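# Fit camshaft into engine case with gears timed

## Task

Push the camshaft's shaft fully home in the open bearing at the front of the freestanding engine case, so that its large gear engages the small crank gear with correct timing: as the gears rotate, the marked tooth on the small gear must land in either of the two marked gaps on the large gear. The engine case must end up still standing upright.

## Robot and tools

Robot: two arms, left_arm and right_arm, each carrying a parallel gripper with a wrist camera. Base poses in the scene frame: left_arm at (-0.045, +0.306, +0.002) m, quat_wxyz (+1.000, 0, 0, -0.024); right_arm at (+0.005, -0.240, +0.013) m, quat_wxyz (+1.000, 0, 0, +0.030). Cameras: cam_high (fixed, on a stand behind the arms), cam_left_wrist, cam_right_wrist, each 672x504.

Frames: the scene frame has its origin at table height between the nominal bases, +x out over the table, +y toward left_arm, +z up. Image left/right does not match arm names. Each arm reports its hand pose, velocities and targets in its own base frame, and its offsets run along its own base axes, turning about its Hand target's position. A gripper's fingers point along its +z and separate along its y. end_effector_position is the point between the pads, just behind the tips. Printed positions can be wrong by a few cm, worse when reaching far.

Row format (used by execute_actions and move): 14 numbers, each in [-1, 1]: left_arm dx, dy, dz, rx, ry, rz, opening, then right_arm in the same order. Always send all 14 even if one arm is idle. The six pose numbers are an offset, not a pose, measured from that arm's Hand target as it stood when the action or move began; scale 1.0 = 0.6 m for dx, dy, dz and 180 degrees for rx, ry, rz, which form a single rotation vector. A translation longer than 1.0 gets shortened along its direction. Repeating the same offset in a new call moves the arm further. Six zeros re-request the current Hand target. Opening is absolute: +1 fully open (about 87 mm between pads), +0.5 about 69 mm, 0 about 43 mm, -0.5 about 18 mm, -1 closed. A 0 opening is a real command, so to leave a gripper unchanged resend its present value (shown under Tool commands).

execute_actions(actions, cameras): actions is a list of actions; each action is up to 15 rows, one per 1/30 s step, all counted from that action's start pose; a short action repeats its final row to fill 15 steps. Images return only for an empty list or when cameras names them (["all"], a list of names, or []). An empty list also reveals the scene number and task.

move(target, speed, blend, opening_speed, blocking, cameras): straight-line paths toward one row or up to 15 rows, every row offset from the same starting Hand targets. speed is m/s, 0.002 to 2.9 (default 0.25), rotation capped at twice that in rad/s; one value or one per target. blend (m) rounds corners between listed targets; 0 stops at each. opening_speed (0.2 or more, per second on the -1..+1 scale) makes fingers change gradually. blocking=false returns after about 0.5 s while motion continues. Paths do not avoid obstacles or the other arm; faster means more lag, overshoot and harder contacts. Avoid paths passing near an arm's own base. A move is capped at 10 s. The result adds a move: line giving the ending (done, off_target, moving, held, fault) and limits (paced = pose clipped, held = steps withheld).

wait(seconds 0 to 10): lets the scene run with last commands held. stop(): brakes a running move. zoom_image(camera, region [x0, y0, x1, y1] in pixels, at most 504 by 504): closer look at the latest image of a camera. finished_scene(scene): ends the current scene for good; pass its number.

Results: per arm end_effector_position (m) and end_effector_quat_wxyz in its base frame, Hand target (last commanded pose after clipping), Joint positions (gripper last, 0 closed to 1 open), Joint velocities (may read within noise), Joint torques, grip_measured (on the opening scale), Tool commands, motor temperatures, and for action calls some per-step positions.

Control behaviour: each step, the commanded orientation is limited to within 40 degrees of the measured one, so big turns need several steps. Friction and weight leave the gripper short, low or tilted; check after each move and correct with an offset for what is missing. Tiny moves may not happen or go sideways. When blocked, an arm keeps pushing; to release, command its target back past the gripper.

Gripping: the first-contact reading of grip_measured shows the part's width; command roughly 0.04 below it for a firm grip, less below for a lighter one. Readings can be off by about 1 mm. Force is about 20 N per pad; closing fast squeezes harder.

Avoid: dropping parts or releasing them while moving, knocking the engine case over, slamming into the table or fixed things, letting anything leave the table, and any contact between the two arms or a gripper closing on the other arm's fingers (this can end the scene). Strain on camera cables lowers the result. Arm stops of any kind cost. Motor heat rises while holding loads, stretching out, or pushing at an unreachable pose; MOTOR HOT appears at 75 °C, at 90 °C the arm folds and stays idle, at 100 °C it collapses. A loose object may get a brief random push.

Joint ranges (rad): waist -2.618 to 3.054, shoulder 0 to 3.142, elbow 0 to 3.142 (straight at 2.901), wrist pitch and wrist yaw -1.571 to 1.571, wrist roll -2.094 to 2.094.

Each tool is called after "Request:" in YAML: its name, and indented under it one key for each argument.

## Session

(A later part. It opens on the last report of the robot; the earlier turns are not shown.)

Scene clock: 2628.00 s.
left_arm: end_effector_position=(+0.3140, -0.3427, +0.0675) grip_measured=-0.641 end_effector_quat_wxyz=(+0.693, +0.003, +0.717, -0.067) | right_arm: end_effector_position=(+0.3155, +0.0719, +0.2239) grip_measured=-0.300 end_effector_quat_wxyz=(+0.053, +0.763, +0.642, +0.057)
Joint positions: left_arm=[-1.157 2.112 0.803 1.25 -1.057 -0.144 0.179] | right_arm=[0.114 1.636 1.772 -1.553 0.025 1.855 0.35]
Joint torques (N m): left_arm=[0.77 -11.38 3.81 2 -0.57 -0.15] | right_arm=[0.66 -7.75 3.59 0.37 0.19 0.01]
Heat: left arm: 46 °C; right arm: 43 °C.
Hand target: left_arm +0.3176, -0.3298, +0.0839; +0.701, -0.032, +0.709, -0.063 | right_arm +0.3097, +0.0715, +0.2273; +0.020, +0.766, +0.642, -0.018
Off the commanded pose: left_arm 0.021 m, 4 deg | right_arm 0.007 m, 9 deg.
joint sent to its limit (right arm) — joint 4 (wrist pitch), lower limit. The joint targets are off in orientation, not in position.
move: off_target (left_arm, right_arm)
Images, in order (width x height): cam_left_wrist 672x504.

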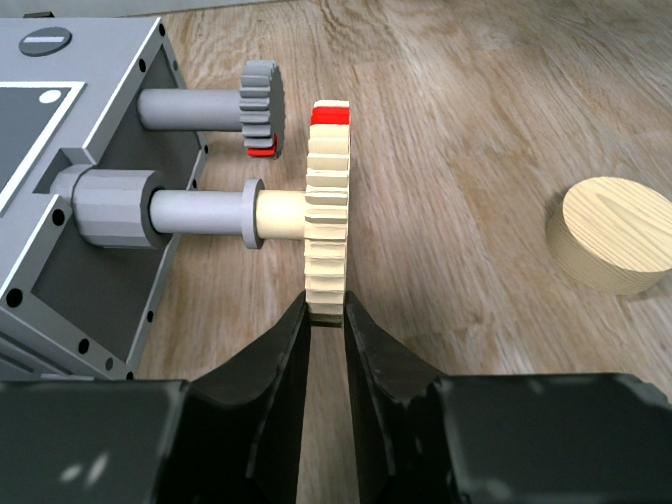

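Request:
move:
  target: [0.008,-0.004,0,0,0,0,-0.85,0,0,0,0,0,0,-0.3]
  speed: 0.03
  cameras: ["cam_left_wrist","cam_right_wrist"]

Request:
zoom_image:
  camera: "cam_left_wrist"
  region: [60, 140, 220, 260]

Request:
zoom_image:
  camera: "cam_right_wrist"
  region: [300, 180, 420, 300]

Scene clock: 2644.10 s.
left_arm: end_effector_position=(+0.3147, -0.3430, +0.0674) grip_measured=-0.641 end_effector_quat_wxyz=(+0.693, +0.003, +0.718, -0.068) | right_arm: end_effector_position=(+0.3155, +0.0719, +0.2239) grip_measured=-0.300 end_effector_quat_wxyz=(+0.053, +0.763, +0.642, +0.057)
Joint positions: left_arm=[-1.155 2.112 0.803 1.25 -1.052 -0.145 0.179] | right_arm=[0.114 1.636 1.772 -1.553 0.025 1.855 0.35]
Joint torques (N m): left_arm=[1.44 -10.77 5.44 1.92 -0.53 -0.14] | right_arm=[0.65 -7.75 3.62 0.37 0.18 0.02]
Motor temperatures (°C): left_arm=[23 47 32 47 26 25 26] | right_arm=[25 43 35 28 27 26 29]
Heat: left arm: 47 °C; right arm: 43 °C.
Hand target: left_arm +0.3224, -0.3323, +0.0839; +0.701, -0.032, +0.709, -0.063 | right_arm +0.3097, +0.0715, +0.2273; +0.020, +0.766, +0.642, -0.018
Off the commanded pose: left_arm 0.021 m, 4 deg | right_arm 0.007 m, 9 deg.
joint sent to its limit (right arm) — joint 4 (wrist pitch), lower limit. The joint targets are off in orientation, not in position.
move: off_target (left_arm, right_arm)
Images, in order (width x height): cam_left_wrist 672x504, cam_right_wrist 672x504.

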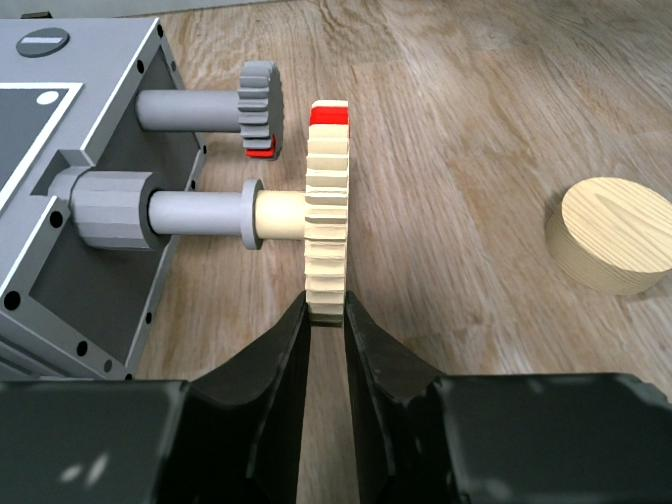

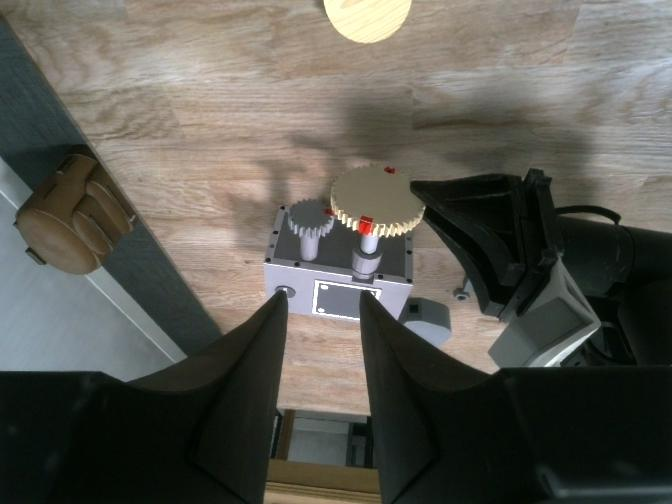

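Scaled by 3.150 from the camera's 672x504 image, which has a finer 960x720 frame.

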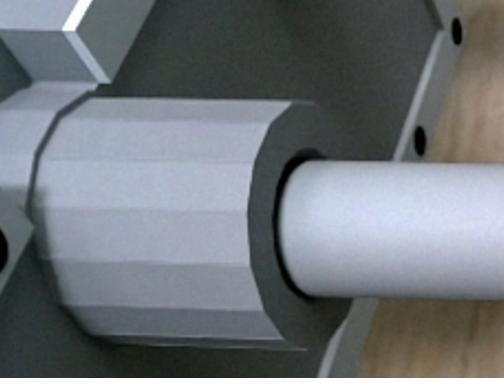

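Scaled by 4.200 from the camera's 672x504 image, which has a finer 960x720 frame.

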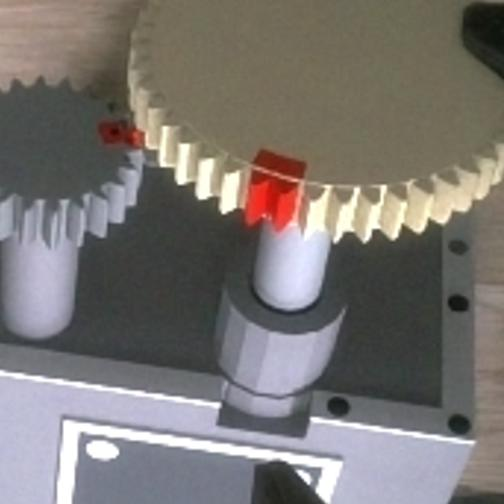

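Request:
move:
  target: [0.004,-0.017,0,0,0,0,-0.85,0,0,0,0,0,0,-0.3]
  speed: 0.03
  cameras: ["cam_left_wrist","cam_right_wrist"]

Request:
zoom_image:
  camera: "cam_left_wrist"
  region: [60, 140, 220, 260]

Request:
zoom_image:
  camera: "cam_right_wrist"
  region: [300, 180, 420, 300]

Scene clock: 2656.53 s.
left_arm: end_effector_position=(+0.3169, -0.3451, +0.0686) grip_measured=-0.642 end_effector_quat_wxyz=(+0.692, +0.003, +0.719, -0.063) | right_arm: end_effector_position=(+0.3155, +0.0719, +0.2239) grip_measured=-0.300 end_effector_quat_wxyz=(+0.053, +0.763, +0.642, +0.057)
Joint positions: left_arm=[-1.154 2.112 0.823 1.22 -1.059 -0.146 0.179] | right_arm=[0.114 1.636 1.772 -1.553 0.025 1.855 0.35]
Joint torques (N m): left_arm=[0.79 -9.24 7.83 1.96 -0.5 -0.14] | right_arm=[0.64 -7.73 3.62 0.36 0.18 0.02]
Heat: left arm: 47 °C; right arm: 42 °C.
Hand target: left_arm +0.3248, -0.3424, +0.0838; +0.701, -0.032, +0.709, -0.063 | right_arm +0.3097, +0.0715, +0.2273; +0.020, +0.766, +0.642, -0.018
Off the commanded pose: left_arm 0.017 m, 4 deg | right_arm 0.007 m, 9 deg.
joint sent to its limit (right arm) — joint 4 (wrist pitch), lower limit. The joint targets are off in orientation, not in position.
move: off_target (left_arm, right_arm)
Images, in order (width x height): cam_left_wrist 672x504, cam_right_wrist 672x504.

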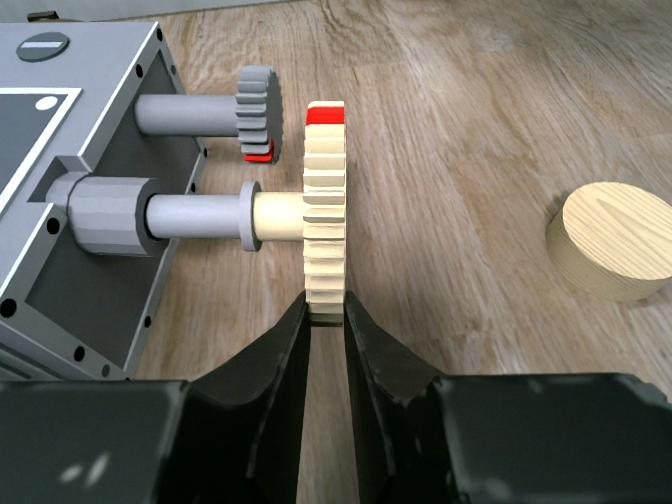

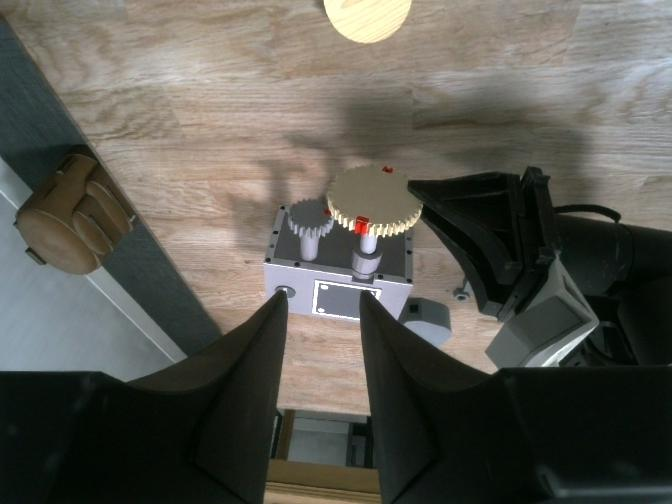

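Scaled by 3.150 from the camera's 672x504 image, which has a finer 960x720 frame.

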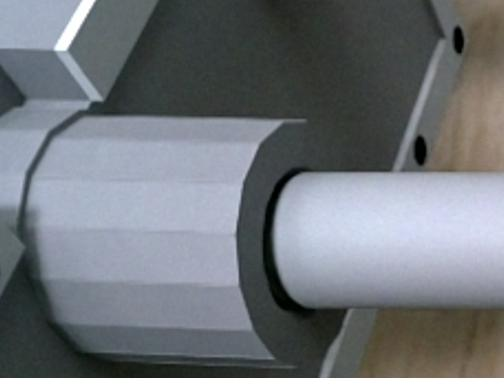

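Scaled by 4.200 from the camera's 672x504 image, which has a finer 960x720 frame.

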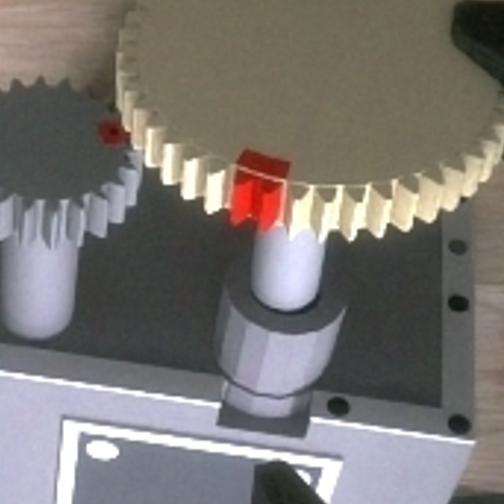

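Request:
move:
  target: [0.0,0.018,0,0,0,0,-0.85,0,0,0,0,0,0,-0.3]
  speed: 0.03
  cameras: ["cam_left_wrist","cam_right_wrist"]

Request:
zoom_image:
  camera: "cam_left_wrist"
  region: [60, 140, 220, 260]

Request:
zoom_image:
  camera: "cam_right_wrist"
  region: [300, 180, 420, 300]

Scene clock: 2664.77 s.
left_arm: end_effector_position=(+0.3167, -0.3445, +0.0678) grip_measured=-0.642 end_effector_quat_wxyz=(+0.692, +0.004, +0.719, -0.063) | right_arm: end_effector_position=(+0.3155, +0.0719, +0.2239) grip_measured=-0.300 end_effector_quat_wxyz=(+0.053, +0.763, +0.642, +0.057)
Joint positions: left_arm=[-1.153 2.112 0.819 1.222 -1.057 -0.147 0.179] | right_arm=[0.114 1.636 1.772 -1.553 0.025 1.855 0.35]
Joint torques (N m): left_arm=[1.96 -10.78 4.18 2.19 -0.39 -0.13] | right_arm=[0.65 -7.73 3.63 0.37 0.18 0.02]
Heat: left arm: 47 °C; right arm: 42 °C.
Hand target: left_arm +0.3248, -0.3317, +0.0839; +0.701, -0.032, +0.709, -0.063 | right_arm +0.3097, +0.0715, +0.2273; +0.020, +0.766, +0.642, -0.018
Off the commanded pose: left_arm 0.022 m, 4 deg | right_arm 0.007 m, 9 deg.
joint sent to its limit (right arm) — joint 4 (wrist pitch), lower limit. The joint targets are off in orientation, not in position.
move: off_target (left_arm, right_arm)
Images, in order (width x height): cam_left_wrist 672x504, cam_right_wrist 672x504.

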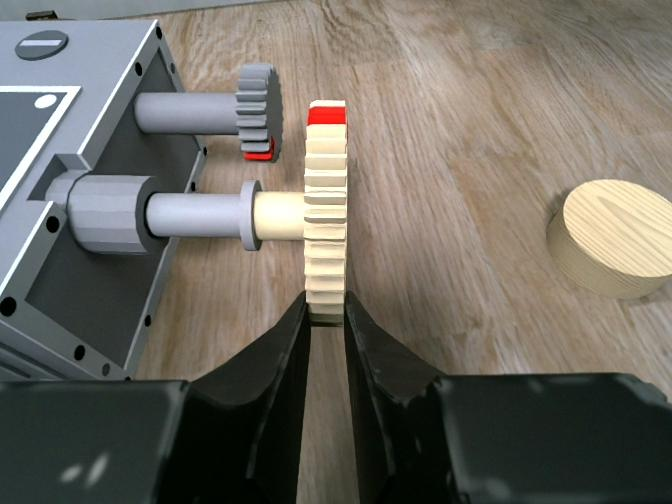

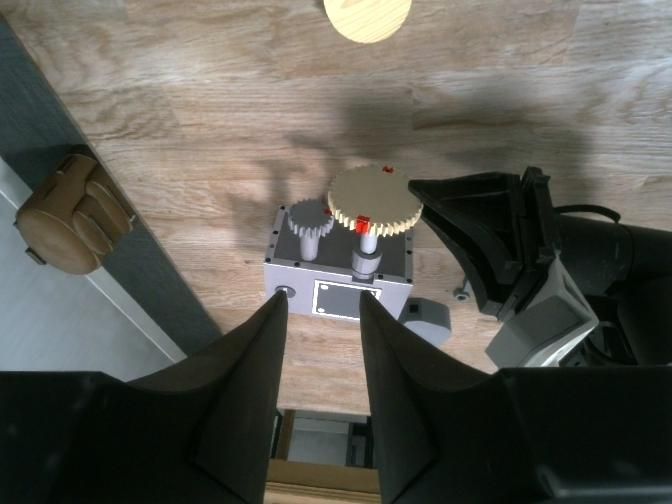

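Scaled by 3.150 from the camera's 672x504 image, which has a finer 960x720 frame.

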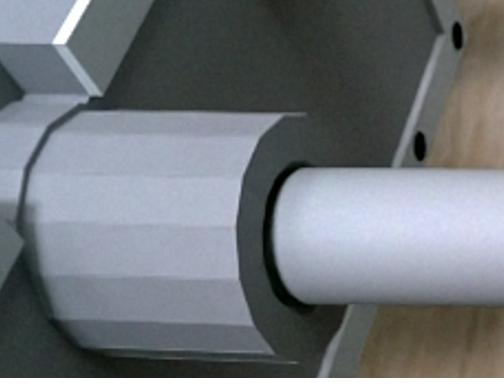

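Scaled by 4.200 from the camera's 672x504 image, which has a finer 960x720 frame.

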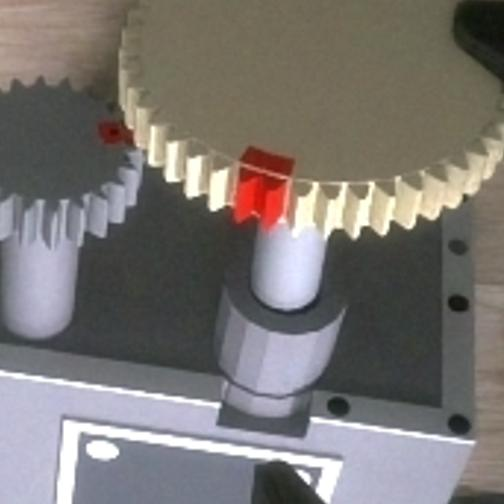

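Request:
move:
  target: [0.0,0.01,0,0,0,0,-0.85,0,0,0,0,0,0,-0.3]
  speed: 0.03
  cameras: ["cam_left_wrist","cam_right_wrist"]

Request:
zoom_image:
  camera: "cam_left_wrist"
  region: [60, 140, 220, 260]

Request:
zoom_image:
  camera: "cam_right_wrist"
  region: [300, 180, 420, 300]

Scene clock: 2670.50 s.
left_arm: end_effector_position=(+0.3152, -0.3429, +0.0679) grip_measured=-0.642 end_effector_quat_wxyz=(+0.692, +0.006, +0.718, -0.071) | right_arm: end_effector_position=(+0.3155, +0.0719, +0.2239) grip_measured=-0.300 end_effector_quat_wxyz=(+0.053, +0.763, +0.642, +0.057)
Joint positions: left_arm=[-1.151 2.106 0.799 1.244 -1.04 -0.147 0.179] | right_arm=[0.114 1.636 1.772 -1.553 0.025 1.855 0.35]
Joint torques (N m): left_arm=[2.43 -11 3.85 2.11 -0.5 -0.12] | right_arm=[0.65 -7.73 3.6 0.37 0.18 0.02]
Heat: left arm: 48 °C; right arm: 42 °C.
Hand target: left_arm +0.3247, -0.3257, +0.0838; +0.701, -0.032, +0.709, -0.063 | right_arm +0.3097, +0.0715, +0.2273; +0.020, +0.766, +0.642, -0.018
Off the commanded pose: left_arm 0.025 m, 5 deg | right_arm 0.007 m, 9 deg.
joint sent to its limit (right arm) — joint 4 (wrist pitch), lower limit. The joint targets are off in orientation, not in position.
move: off_target (left_arm, right_arm)
Images, in order (width x height): cam_left_wrist 672x504, cam_right_wrist 672x504.

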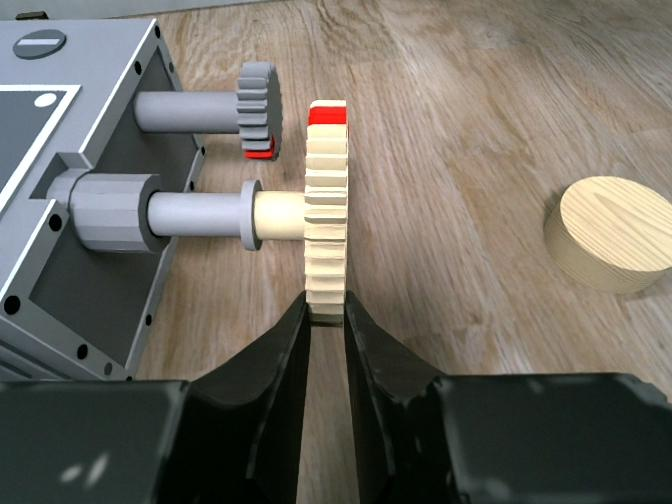

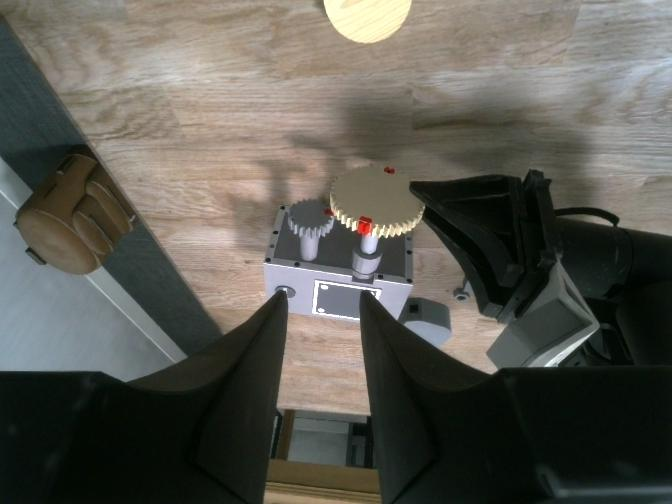

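Scaled by 3.150 from the camera's 672x504 image, which has a finer 960x720 frame.

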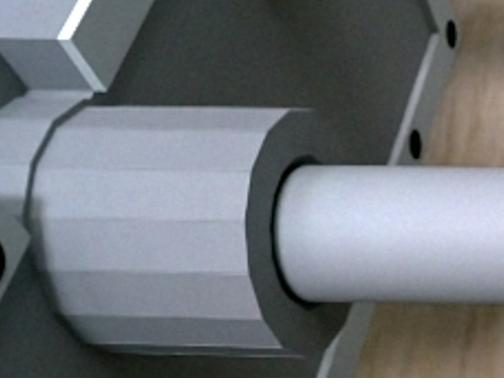

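Scaled by 4.200 from the camera's 672x504 image, which has a finer 960x720 frame.

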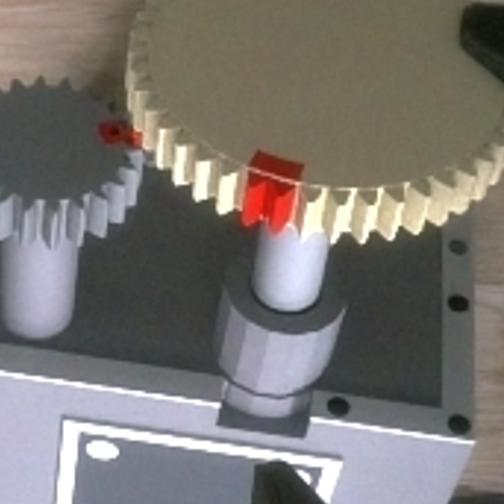

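Request:
move:
  target: [0.006,-0.016,0,0,0,0,-0.85,0,0,0,0,0,0,-0.3]
  speed: 0.03
  cameras: ["cam_left_wrist"]

Request:
zoom_image:
  camera: "cam_left_wrist"
  region: [60, 140, 220, 260]

Scene clock: 2687.70 s.
left_arm: end_effector_position=(+0.3161, -0.3436, +0.0690) grip_measured=-0.642 end_effector_quat_wxyz=(+0.693, +0.005, +0.718, -0.071) | right_arm: end_effector_position=(+0.3155, +0.0719, +0.2239) grip_measured=-0.300 end_effector_quat_wxyz=(+0.053, +0.763, +0.642, +0.057)
Joint positions: left_arm=[-1.15 2.106 0.803 1.242 -1.04 -0.147 0.179] | right_arm=[0.114 1.636 1.772 -1.553 0.025 1.855 0.35]
Joint torques (N m): left_arm=[2.09 -9.44 7.46 1.89 -0.53 -0.11] | right_arm=[0.65 -7.75 3.62 0.37 0.18 0.02]
Heat: left arm: 50 °C; right arm: 42 °C.
Hand target: left_arm +0.3283, -0.3353, +0.0838; +0.701, -0.032, +0.709, -0.063 | right_arm +0.3097, +0.0715, +0.2273; +0.020, +0.766, +0.642, -0.018
Off the commanded pose: left_arm 0.021 m, 5 deg | right_arm 0.007 m, 9 deg.
joint sent to its limit (right arm) — joint 4 (wrist pitch), lower limit. The joint targets are off in orientation, not in position.
move: off_target (left_arm, right_arm)
Images, in order (width x height): cam_left_wrist 672x504.

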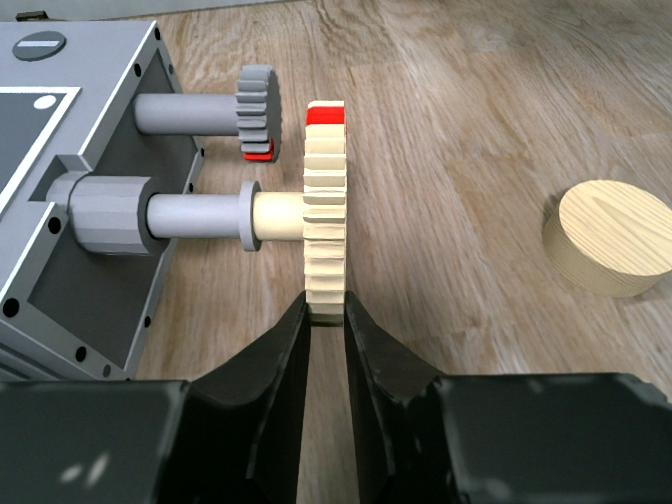

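Scaled by 3.150 from the camera's 672x504 image, which has a finer 960x720 frame.

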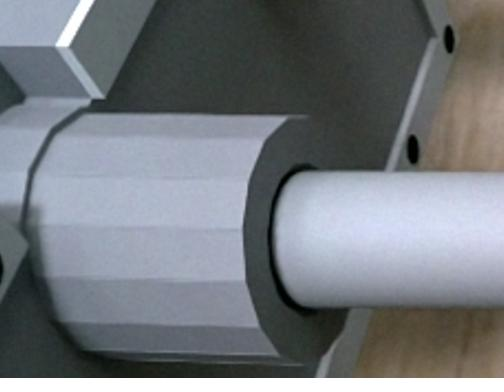

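Request:
move:
  target: [0.007,0.02,0,0,0,0,-0.85,0,0,0,0,0,0,-0.3]
  speed: 0.03
  cameras: ["cam_left_wrist"]

Request:
zoom_image:
  camera: "cam_left_wrist"
  region: [60, 140, 220, 260]

Scene clock: 2694.00 s.
left_arm: end_effector_position=(+0.3243, -0.3375, +0.0690) grip_measured=-0.642 end_effector_quat_wxyz=(+0.693, +0.000, +0.718, -0.066) | right_arm: end_effector_position=(+0.3155, +0.0719, +0.2239) grip_measured=-0.300 end_effector_quat_wxyz=(+0.053, +0.763, +0.642, +0.057)
Joint positions: left_arm=[-1.125 2.106 0.803 1.242 -1.03 -0.147 0.179] | right_arm=[0.114 1.636 1.772 -1.553 0.025 1.855 0.35]
Joint torques (N m): left_arm=[2.22 -10.82 3.92 2.11 -0.34 -0.11] | right_arm=[0.65 -7.72 3.62 0.37 0.18 0.01]
Heat: left arm: 50 °C; right arm: 42 °C.
Hand target: left_arm +0.3326, -0.3232, +0.0838; +0.701, -0.032, +0.709, -0.063 | right_arm +0.3097, +0.0715, +0.2273; +0.020, +0.766, +0.642, -0.018
Off the commanded pose: left_arm 0.022 m, 4 deg | right_arm 0.007 m, 9 deg.
joint sent to its limit (right arm) — joint 4 (wrist pitch), lower limit. The joint targets are off in orientation, not in position.
move: off_target (left_arm, right_arm)
Images, in order (width x height): cam_left_wrist 672x504.

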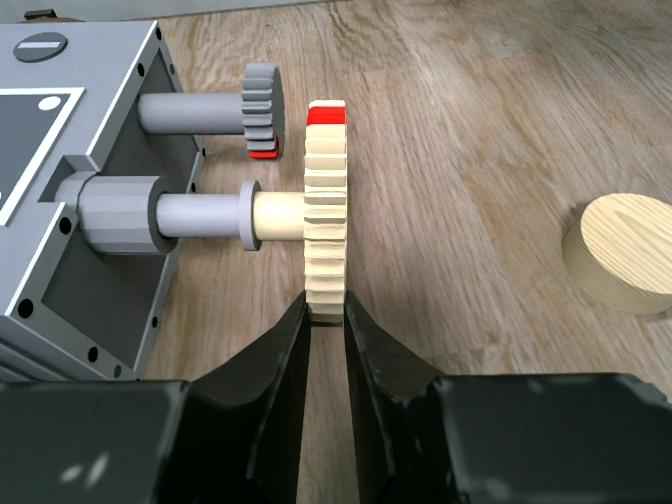

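Scaled by 3.150 from the camera's 672x504 image, which has a finer 960x720 frame.

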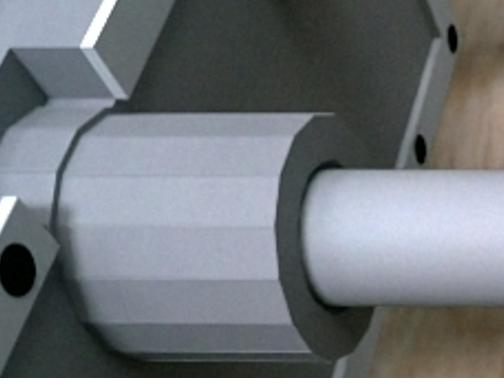

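Request:
move:
  target: [-0.004,0.009,0,0,0,0,-0.85,0,0,0,0,0,0,-0.3]
  speed: 0.02
  cameras: ["cam_left_wrist","cam_right_wrist"]

Request:
zoom_image:
  camera: "cam_right_wrist"
  region: [250, 150, 450, 300]

Scene clock: 2706.53 s.
left_arm: end_effector_position=(+0.3226, -0.3357, +0.0694) grip_measured=-0.642 end_effector_quat_wxyz=(+0.692, +0.005, +0.718, -0.074) | right_arm: end_effector_position=(+0.3155, +0.0719, +0.2239) grip_measured=-0.300 end_effector_quat_wxyz=(+0.053, +0.763, +0.642, +0.057)
Joint positions: left_arm=[-1.123 2.095 0.781 1.258 -1.009 -0.147 0.179] | right_arm=[0.114 1.636 1.772 -1.553 0.025 1.855 0.35]
Joint torques (N m): left_arm=[1.99 -10.84 3.66 2.08 -0.56 -0.11] | right_arm=[0.65 -7.72 3.63 0.38 0.18 0.02]
Heat: left arm: 51 °C; right arm: 42 °C.
Hand target: left_arm +0.3301, -0.3179, +0.0838; +0.701, -0.032, +0.709, -0.063 | right_arm +0.3097, +0.0715, +0.2273; +0.020, +0.766, +0.642, -0.018
Off the commanded pose: left_arm 0.024 m, 5 deg | right_arm 0.007 m, 9 deg.
joint sent to its limit (right arm) — joint 4 (wrist pitch), lower limit. The joint targets are off in orientation, not in position.
move: off_target (left_arm, right_arm)
Images, in order (width x height): cam_left_wrist 672x504, cam_right_wrist 672x504.

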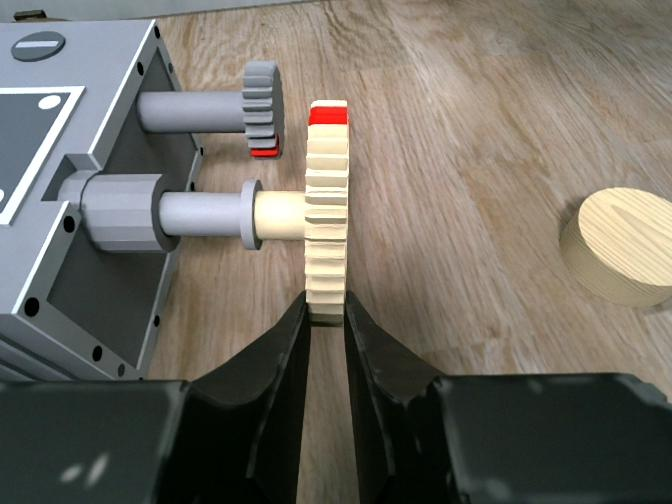

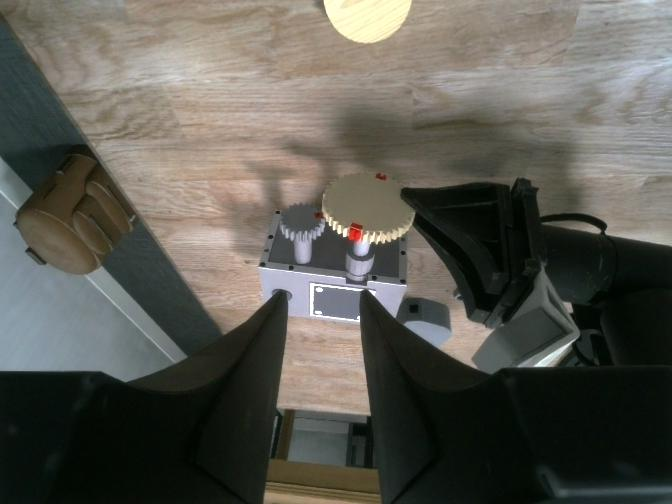

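Scaled by 2.520 from the camera's 672x504 image, which has a finer 960x720 frame.

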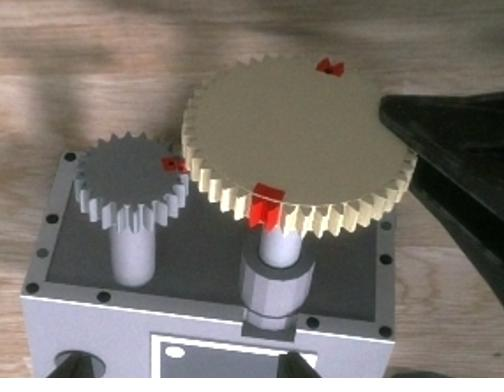

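Request:
move:
  target: [-0.006,0.012,-0.006,0,0,0,-0.85,0,0,0,0,0,0,-0.3]
  speed: 0.02
  cameras: ["cam_left_wrist","cam_right_wrist"]

Scene clock: 2728.77 s.
left_arm: end_effector_position=(+0.3206, -0.3299, +0.0697) grip_measured=-0.642 end_effector_quat_wxyz=(+0.694, +0.002, +0.715, -0.080) | right_arm: end_effector_position=(+0.3155, +0.0719, +0.2239) grip_measured=-0.300 end_effector_quat_wxyz=(+0.053, +0.763, +0.642, +0.057)
Joint positions: left_arm=[-1.119 2.087 0.747 1.297 -1 -0.147 0.179] | right_arm=[0.114 1.636 1.772 -1.553 0.025 1.855 0.35]
Joint torques (N m): left_arm=[1.66 -10.29 3.36 2 -0.67 -0.11] | right_arm=[0.64 -7.73 3.62 0.37 0.19 0.01]
Heat: left arm: 50 °C; right arm: 41 °C.
Hand target: left_arm +0.3266, -0.3106, +0.0801; +0.701, -0.032, +0.709, -0.063 | right_arm +0.3097, +0.0715, +0.2273; +0.020, +0.766, +0.642, -0.018
Off the commanded pose: left_arm 0.023 m, 5 deg | right_arm 0.007 m, 9 deg.
joint sent to its limit (right arm) — joint 4 (wrist pitch), lower limit. The joint targets are off in orientation, not in position.
move: off_target (left_arm, right_arm)
Images, in order (width x height): cam_left_wrist 672x504, cam_right_wrist 672x504.

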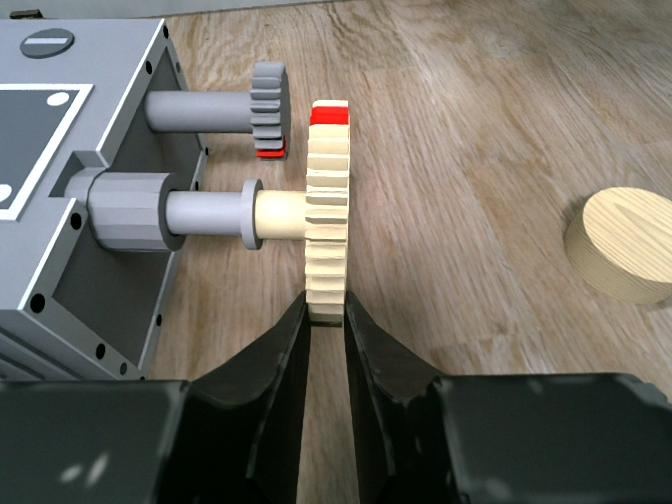

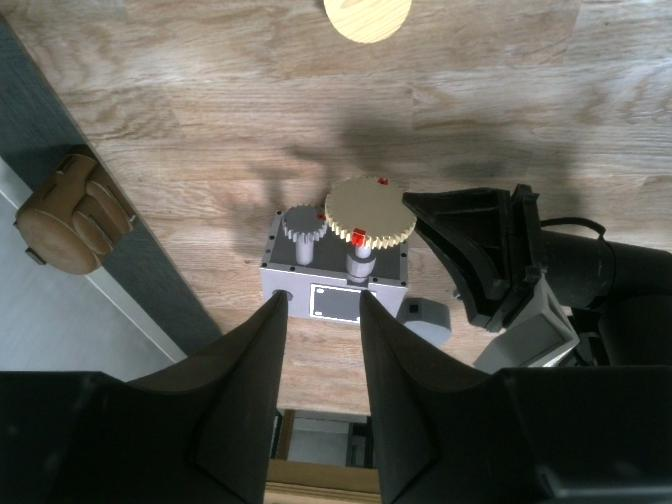

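Request:
move:
  target: [-0.008,0.014,-0.004,0,0,0,-0.85,0,0,0,0,0,0,-0.3]
  speed: 0.02
  cameras: ["cam_left_wrist","cam_right_wrist"]

Scene clock: 2734.33 s.
left_arm: end_effector_position=(+0.3166, -0.3234, +0.0698) grip_measured=-0.642 end_effector_quat_wxyz=(+0.695, +0.003, +0.714, -0.086) | right_arm: end_effector_position=(+0.3155, +0.0719, +0.2239) grip_measured=-0.300 end_effector_quat_wxyz=(+0.053, +0.763, +0.642, +0.057)
Joint positions: left_arm=[-1.119 2.074 0.707 1.333 -0.993 -0.147 0.179] | right_arm=[0.114 1.636 1.772 -1.553 0.025 1.855 0.35]
Joint torques (N m): left_arm=[1.5 -9.83 2.95 1.98 -0.77 -0.11] | right_arm=[0.65 -7.75 3.6 0.37 0.19 0.01]
Heat: left arm: 50 °C; right arm: 41 °C.
Hand target: left_arm +0.3217, -0.3022, +0.0777; +0.701, -0.032, +0.709, -0.063 | right_arm +0.3097, +0.0715, +0.2273; +0.020, +0.766, +0.642, -0.018
Off the commanded pose: left_arm 0.023 m, 5 deg | right_arm 0.007 m, 9 deg.
joint sent to its limit (right arm) — joint 4 (wrist pitch), lower limit. The joint targets are off in orientation, not in position.
move: off_target (left_arm, right_arm)
Images, in order (width x height): cam_left_wrist 672x504, cam_right_wrist 672x504.

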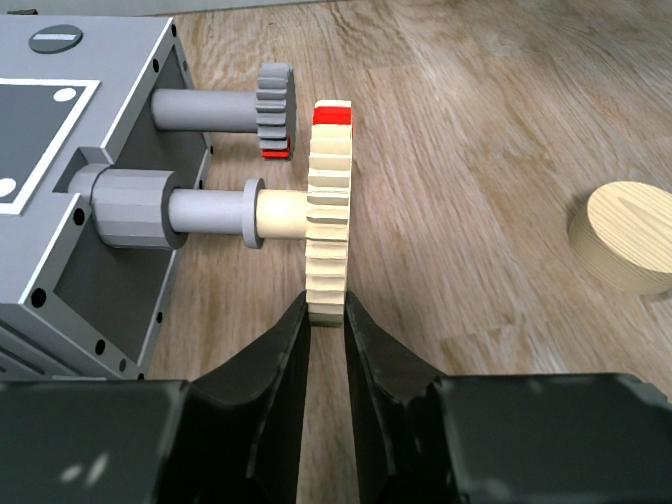

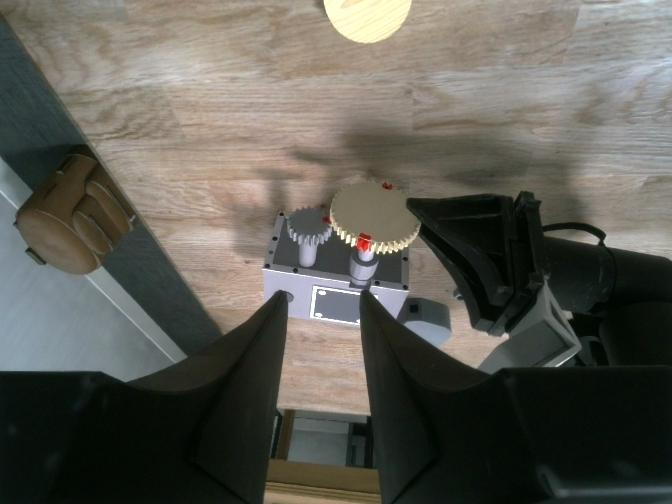

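Request:
move:
  target:
    - [0,0,0,0,0,0,-0.85,0.07,0.15,-0.03,0,0,0.4,0]
    - [0,0,0,0,0,0,-0.85,0.08,0.4,-0.06,0,0,0.8,0]
    - [0,0,0,0,0,0,-0.85,0.075,0.52,-0.1,0,0,0.978,0]
  speed: 0.3
  blend: 0.05
  cameras: ["all"]

Scene clock: 2760.43 s.
left_arm: end_effector_position=(+0.3166, -0.3234, +0.0698) grip_measured=-0.642 end_effector_quat_wxyz=(+0.695, +0.003, +0.714, -0.086) | right_arm: end_effector_position=(+0.3499, +0.3749, +0.1620) grip_measured=+0.000 end_effector_quat_wxyz=(+0.201, -0.608, +0.767, +0.048)
Joint positions: left_arm=[-1.119 2.074 0.707 1.333 -0.993 -0.147 0.179] | right_arm=[0.85 2.51 2.839 -1.485 -0.022 -0.485 0.5]
Joint torques (N m): left_arm=[1.48 -9.83 2.93 1.98 -0.77 -0.11] | right_arm=[0.59 -11.23 6.6 1.16 -0.01 -0.11]
Heat: left arm: 47 °C; right arm: 41 °C.
Hand target: left_arm +0.3217, -0.3022, +0.0777; +0.701, -0.032, +0.709, -0.063 | right_arm +0.3546, +0.3836, +0.1672; +0.019, -0.616, +0.788, +0.019
Off the commanded pose: left_arm 0.023 m, 5 deg | right_arm 0.011 m, 21 deg.
elbow stopped short (right arm): the move would have taken joint 3 (elbow) straighter than the controller allows.
move: off_target (left_arm, right_arm)

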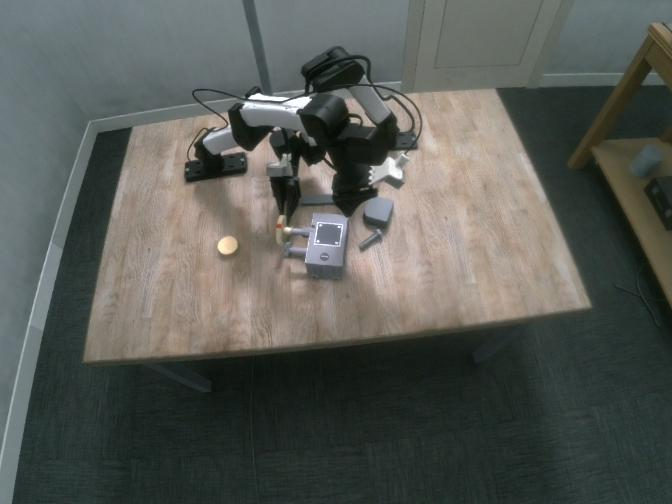

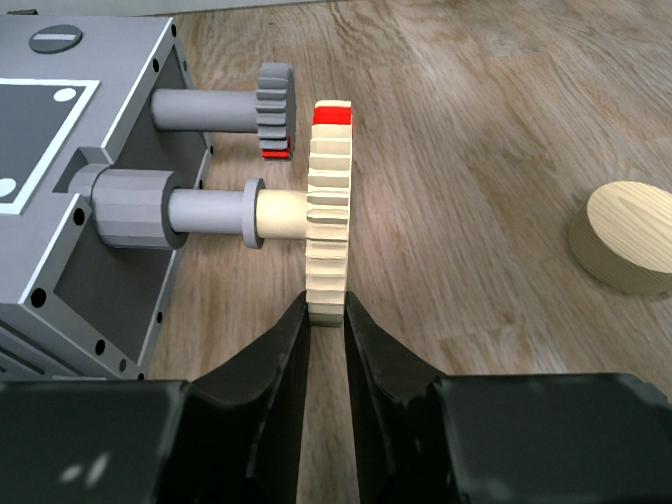

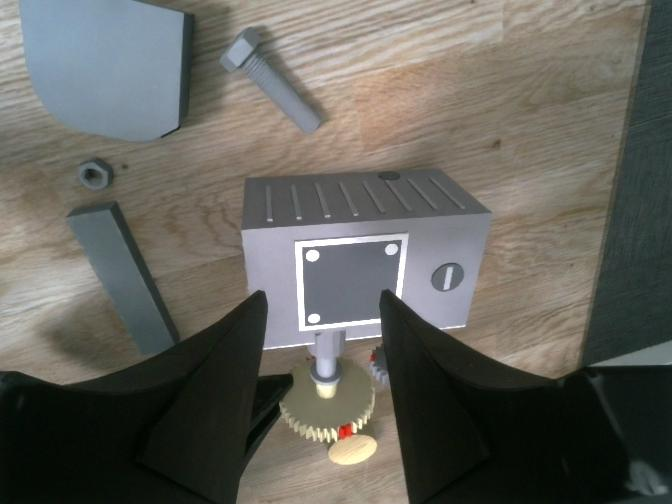

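Request:
move:
  target:
    - [0,0,0,0,0,0,-0.85,0.03,0.045,-0.11,0.176,-0.082,0,0]
    - [0,0,0,0,0,0,-0.85,0.035,0.06,-0.175,0.176,-0.082,0,0]
  speed: 0.12
  cameras: ["all"]

Scene clock: 2803.30 s.
left_arm: end_effector_position=(+0.3166, -0.3234, +0.0698) grip_measured=-0.642 end_effector_quat_wxyz=(+0.695, +0.003, +0.714, -0.086) | right_arm: end_effector_position=(+0.3765, +0.4163, +0.0685) grip_measured=+0.000 end_effector_quat_wxyz=(+0.285, -0.586, +0.744, +0.151)
Joint positions: left_arm=[-1.119 2.074 0.707 1.333 -0.993 -0.147 0.179] | right_arm=[0.802 2.288 1.969 -0.626 -0.212 -0.463 0.5]
Joint torques (N m): left_arm=[1.48 -9.84 2.92 1.98 -0.77 -0.11] | right_arm=[0.47 -11.17 4.53 1.48 -0.18 0.02]
Heat: left arm: 48 °C; right arm: 45 °C.
Hand target: left_arm +0.3217, -0.3022, +0.0777; +0.701, -0.032, +0.709, -0.063 | right_arm +0.3757, +0.4195, +0.0622; +0.285, -0.584, +0.744, +0.155
Off the commanded pose: left_arm 0.023 m, 5 deg | right_arm 0.007 m, 0 deg.
move: off_target (left_arm)

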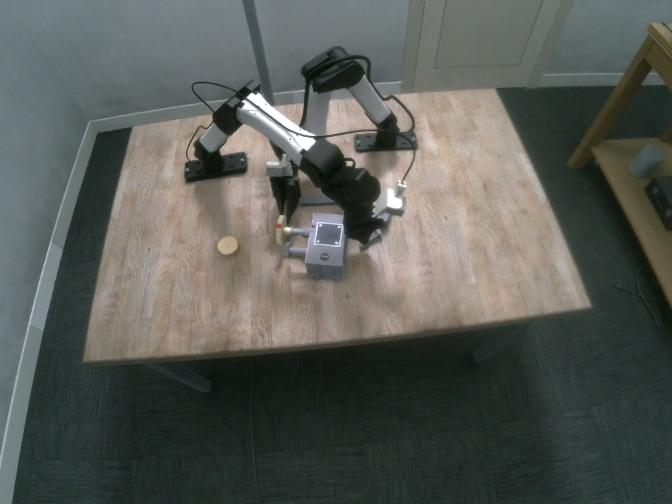

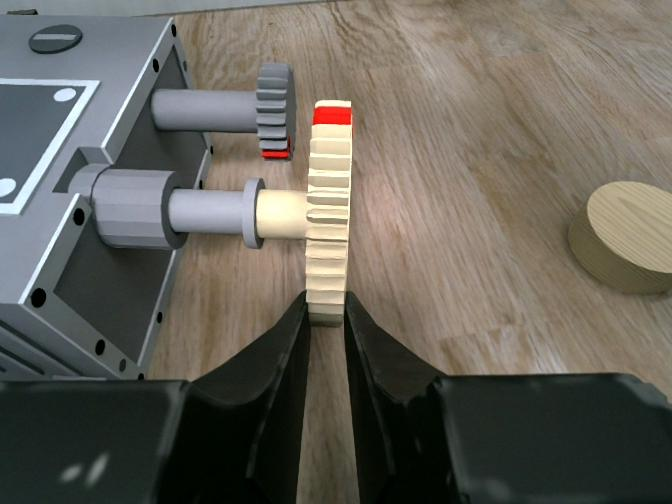

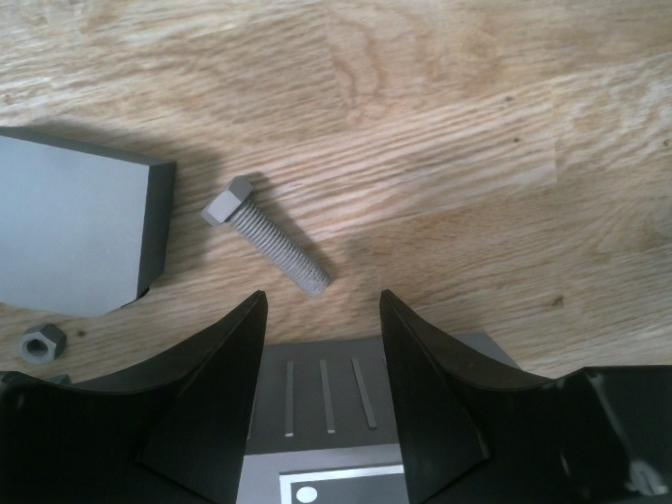

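Request:
move:
  target:
    - [0,0,0,0,0,0,-0.85,-0.005,-0.03,-0.018,0,0,0,0]
    - [0,0,0,0,0,0,-0.85,-0.014,-0.068,-0.025,0,0,0,0]
  speed: 0.1
  cameras: ["cam_right_wrist"]

Scene clock: 2818.90 s.
left_arm: end_effector_position=(+0.3169, -0.3232, +0.0698) grip_measured=-0.642 end_effector_quat_wxyz=(+0.695, +0.002, +0.714, -0.086) | right_arm: end_effector_position=(+0.3677, +0.3991, +0.0509) grip_measured=+0.000 end_effector_quat_wxyz=(+0.302, -0.582, +0.735, +0.172)
Joint positions: left_arm=[-1.118 2.074 0.707 1.333 -0.992 -0.147 0.179] | right_arm=[0.776 2.186 1.706 -0.423 -0.263 -0.471 0.5]
Joint torques (N m): left_arm=[1.42 -9.84 2.92 1.98 -0.78 -0.11] | right_arm=[-1.58 -13.18 3.44 0.93 0.04 -0.25]
Heat: left arm: 48 °C; right arm: 47 °C.
Hand target: left_arm +0.3217, -0.3022, +0.0778; +0.701, -0.032, +0.709, -0.063 | right_arm +0.3673, +0.3787, +0.0471; +0.285, -0.584, +0.744, +0.155
Off the commanded pose: left_arm 0.023 m, 5 deg | right_arm 0.021 m, 3 deg.
move: off_target (left_arm, right_arm)
Images, in order (width x height): cam_right_wrist 672x504.

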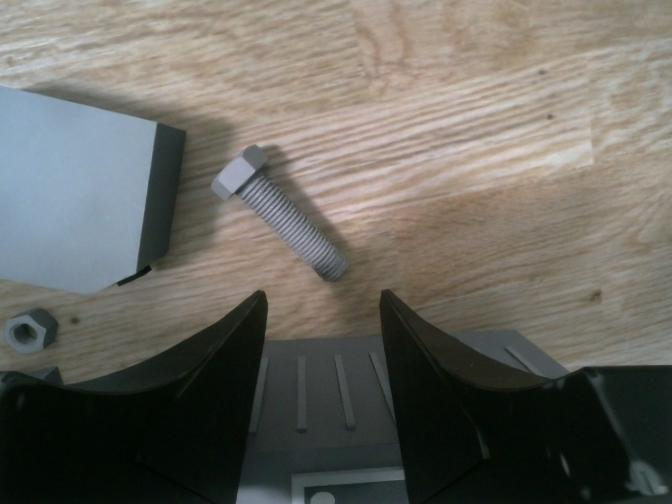

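Request:
move:
  target: [-0.002,0.012,0,0,0,0,-0.85,0,-0.01,0,0,0,0,0]
  speed: 0.03
  cameras: ["cam_left_wrist","cam_right_wrist"]

Scene clock: 2825.23 s.
left_arm: end_effector_position=(+0.3182, -0.3143, +0.0703) grip_measured=-0.642 end_effector_quat_wxyz=(+0.696, -0.001, +0.713, -0.084) | right_arm: end_effector_position=(+0.3681, +0.3987, +0.0526) grip_measured=+0.000 end_effector_quat_wxyz=(+0.309, -0.582, +0.731, +0.176)
Joint positions: left_arm=[-1.104 2.061 0.678 1.351 -0.985 -0.147 0.179] | right_arm=[0.771 2.174 1.684 -0.398 -0.275 -0.475 0.5]
Joint torques (N m): left_arm=[0.77 -9.76 2.73 1.98 -0.77 -0.11] | right_arm=[-1.96 -13.29 3.36 0.76 0.12 -0.3]
Motor temperatures (°C): left_arm=[23 45 30 48 27 25 27] | right_arm=[25 48 35 31 27 26 28]
Heat: left arm: 48 °C; right arm: 48 °C.
Hand target: left_arm +0.3205, -0.2950, +0.0778; +0.701, -0.032, +0.709, -0.063 | right_arm +0.3673, +0.3728, +0.0471; +0.285, -0.584, +0.744, +0.155
Off the commanded pose: left_arm 0.021 m, 4 deg | right_arm 0.027 m, 4 deg.
move: off_target (left_arm, right_arm)
Images, in order (width x height): cam_left_wrist 672x504, cam_right_wrist 672x504.

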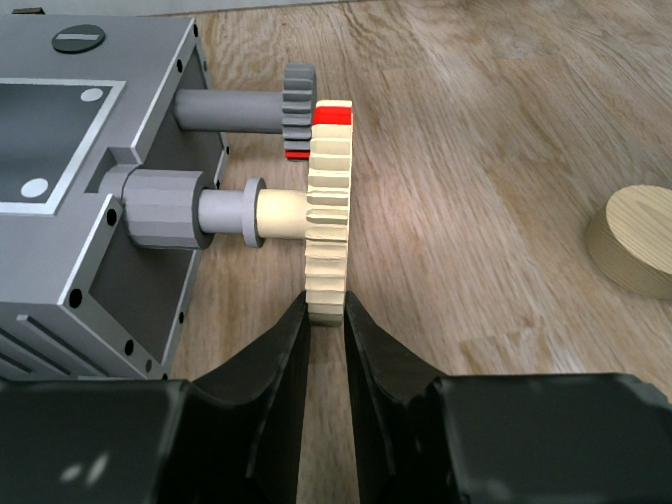

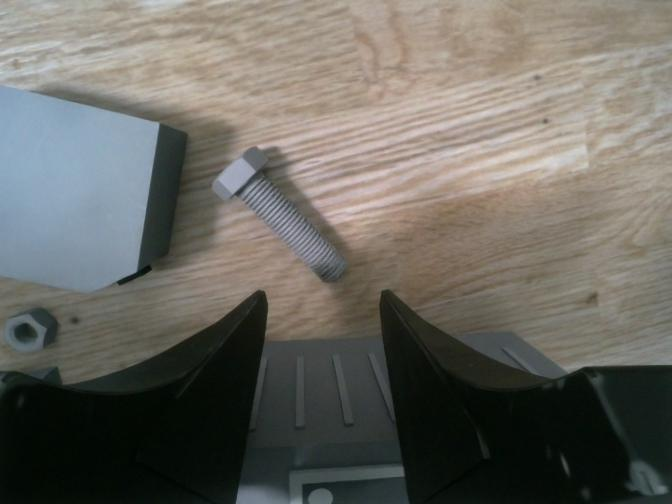

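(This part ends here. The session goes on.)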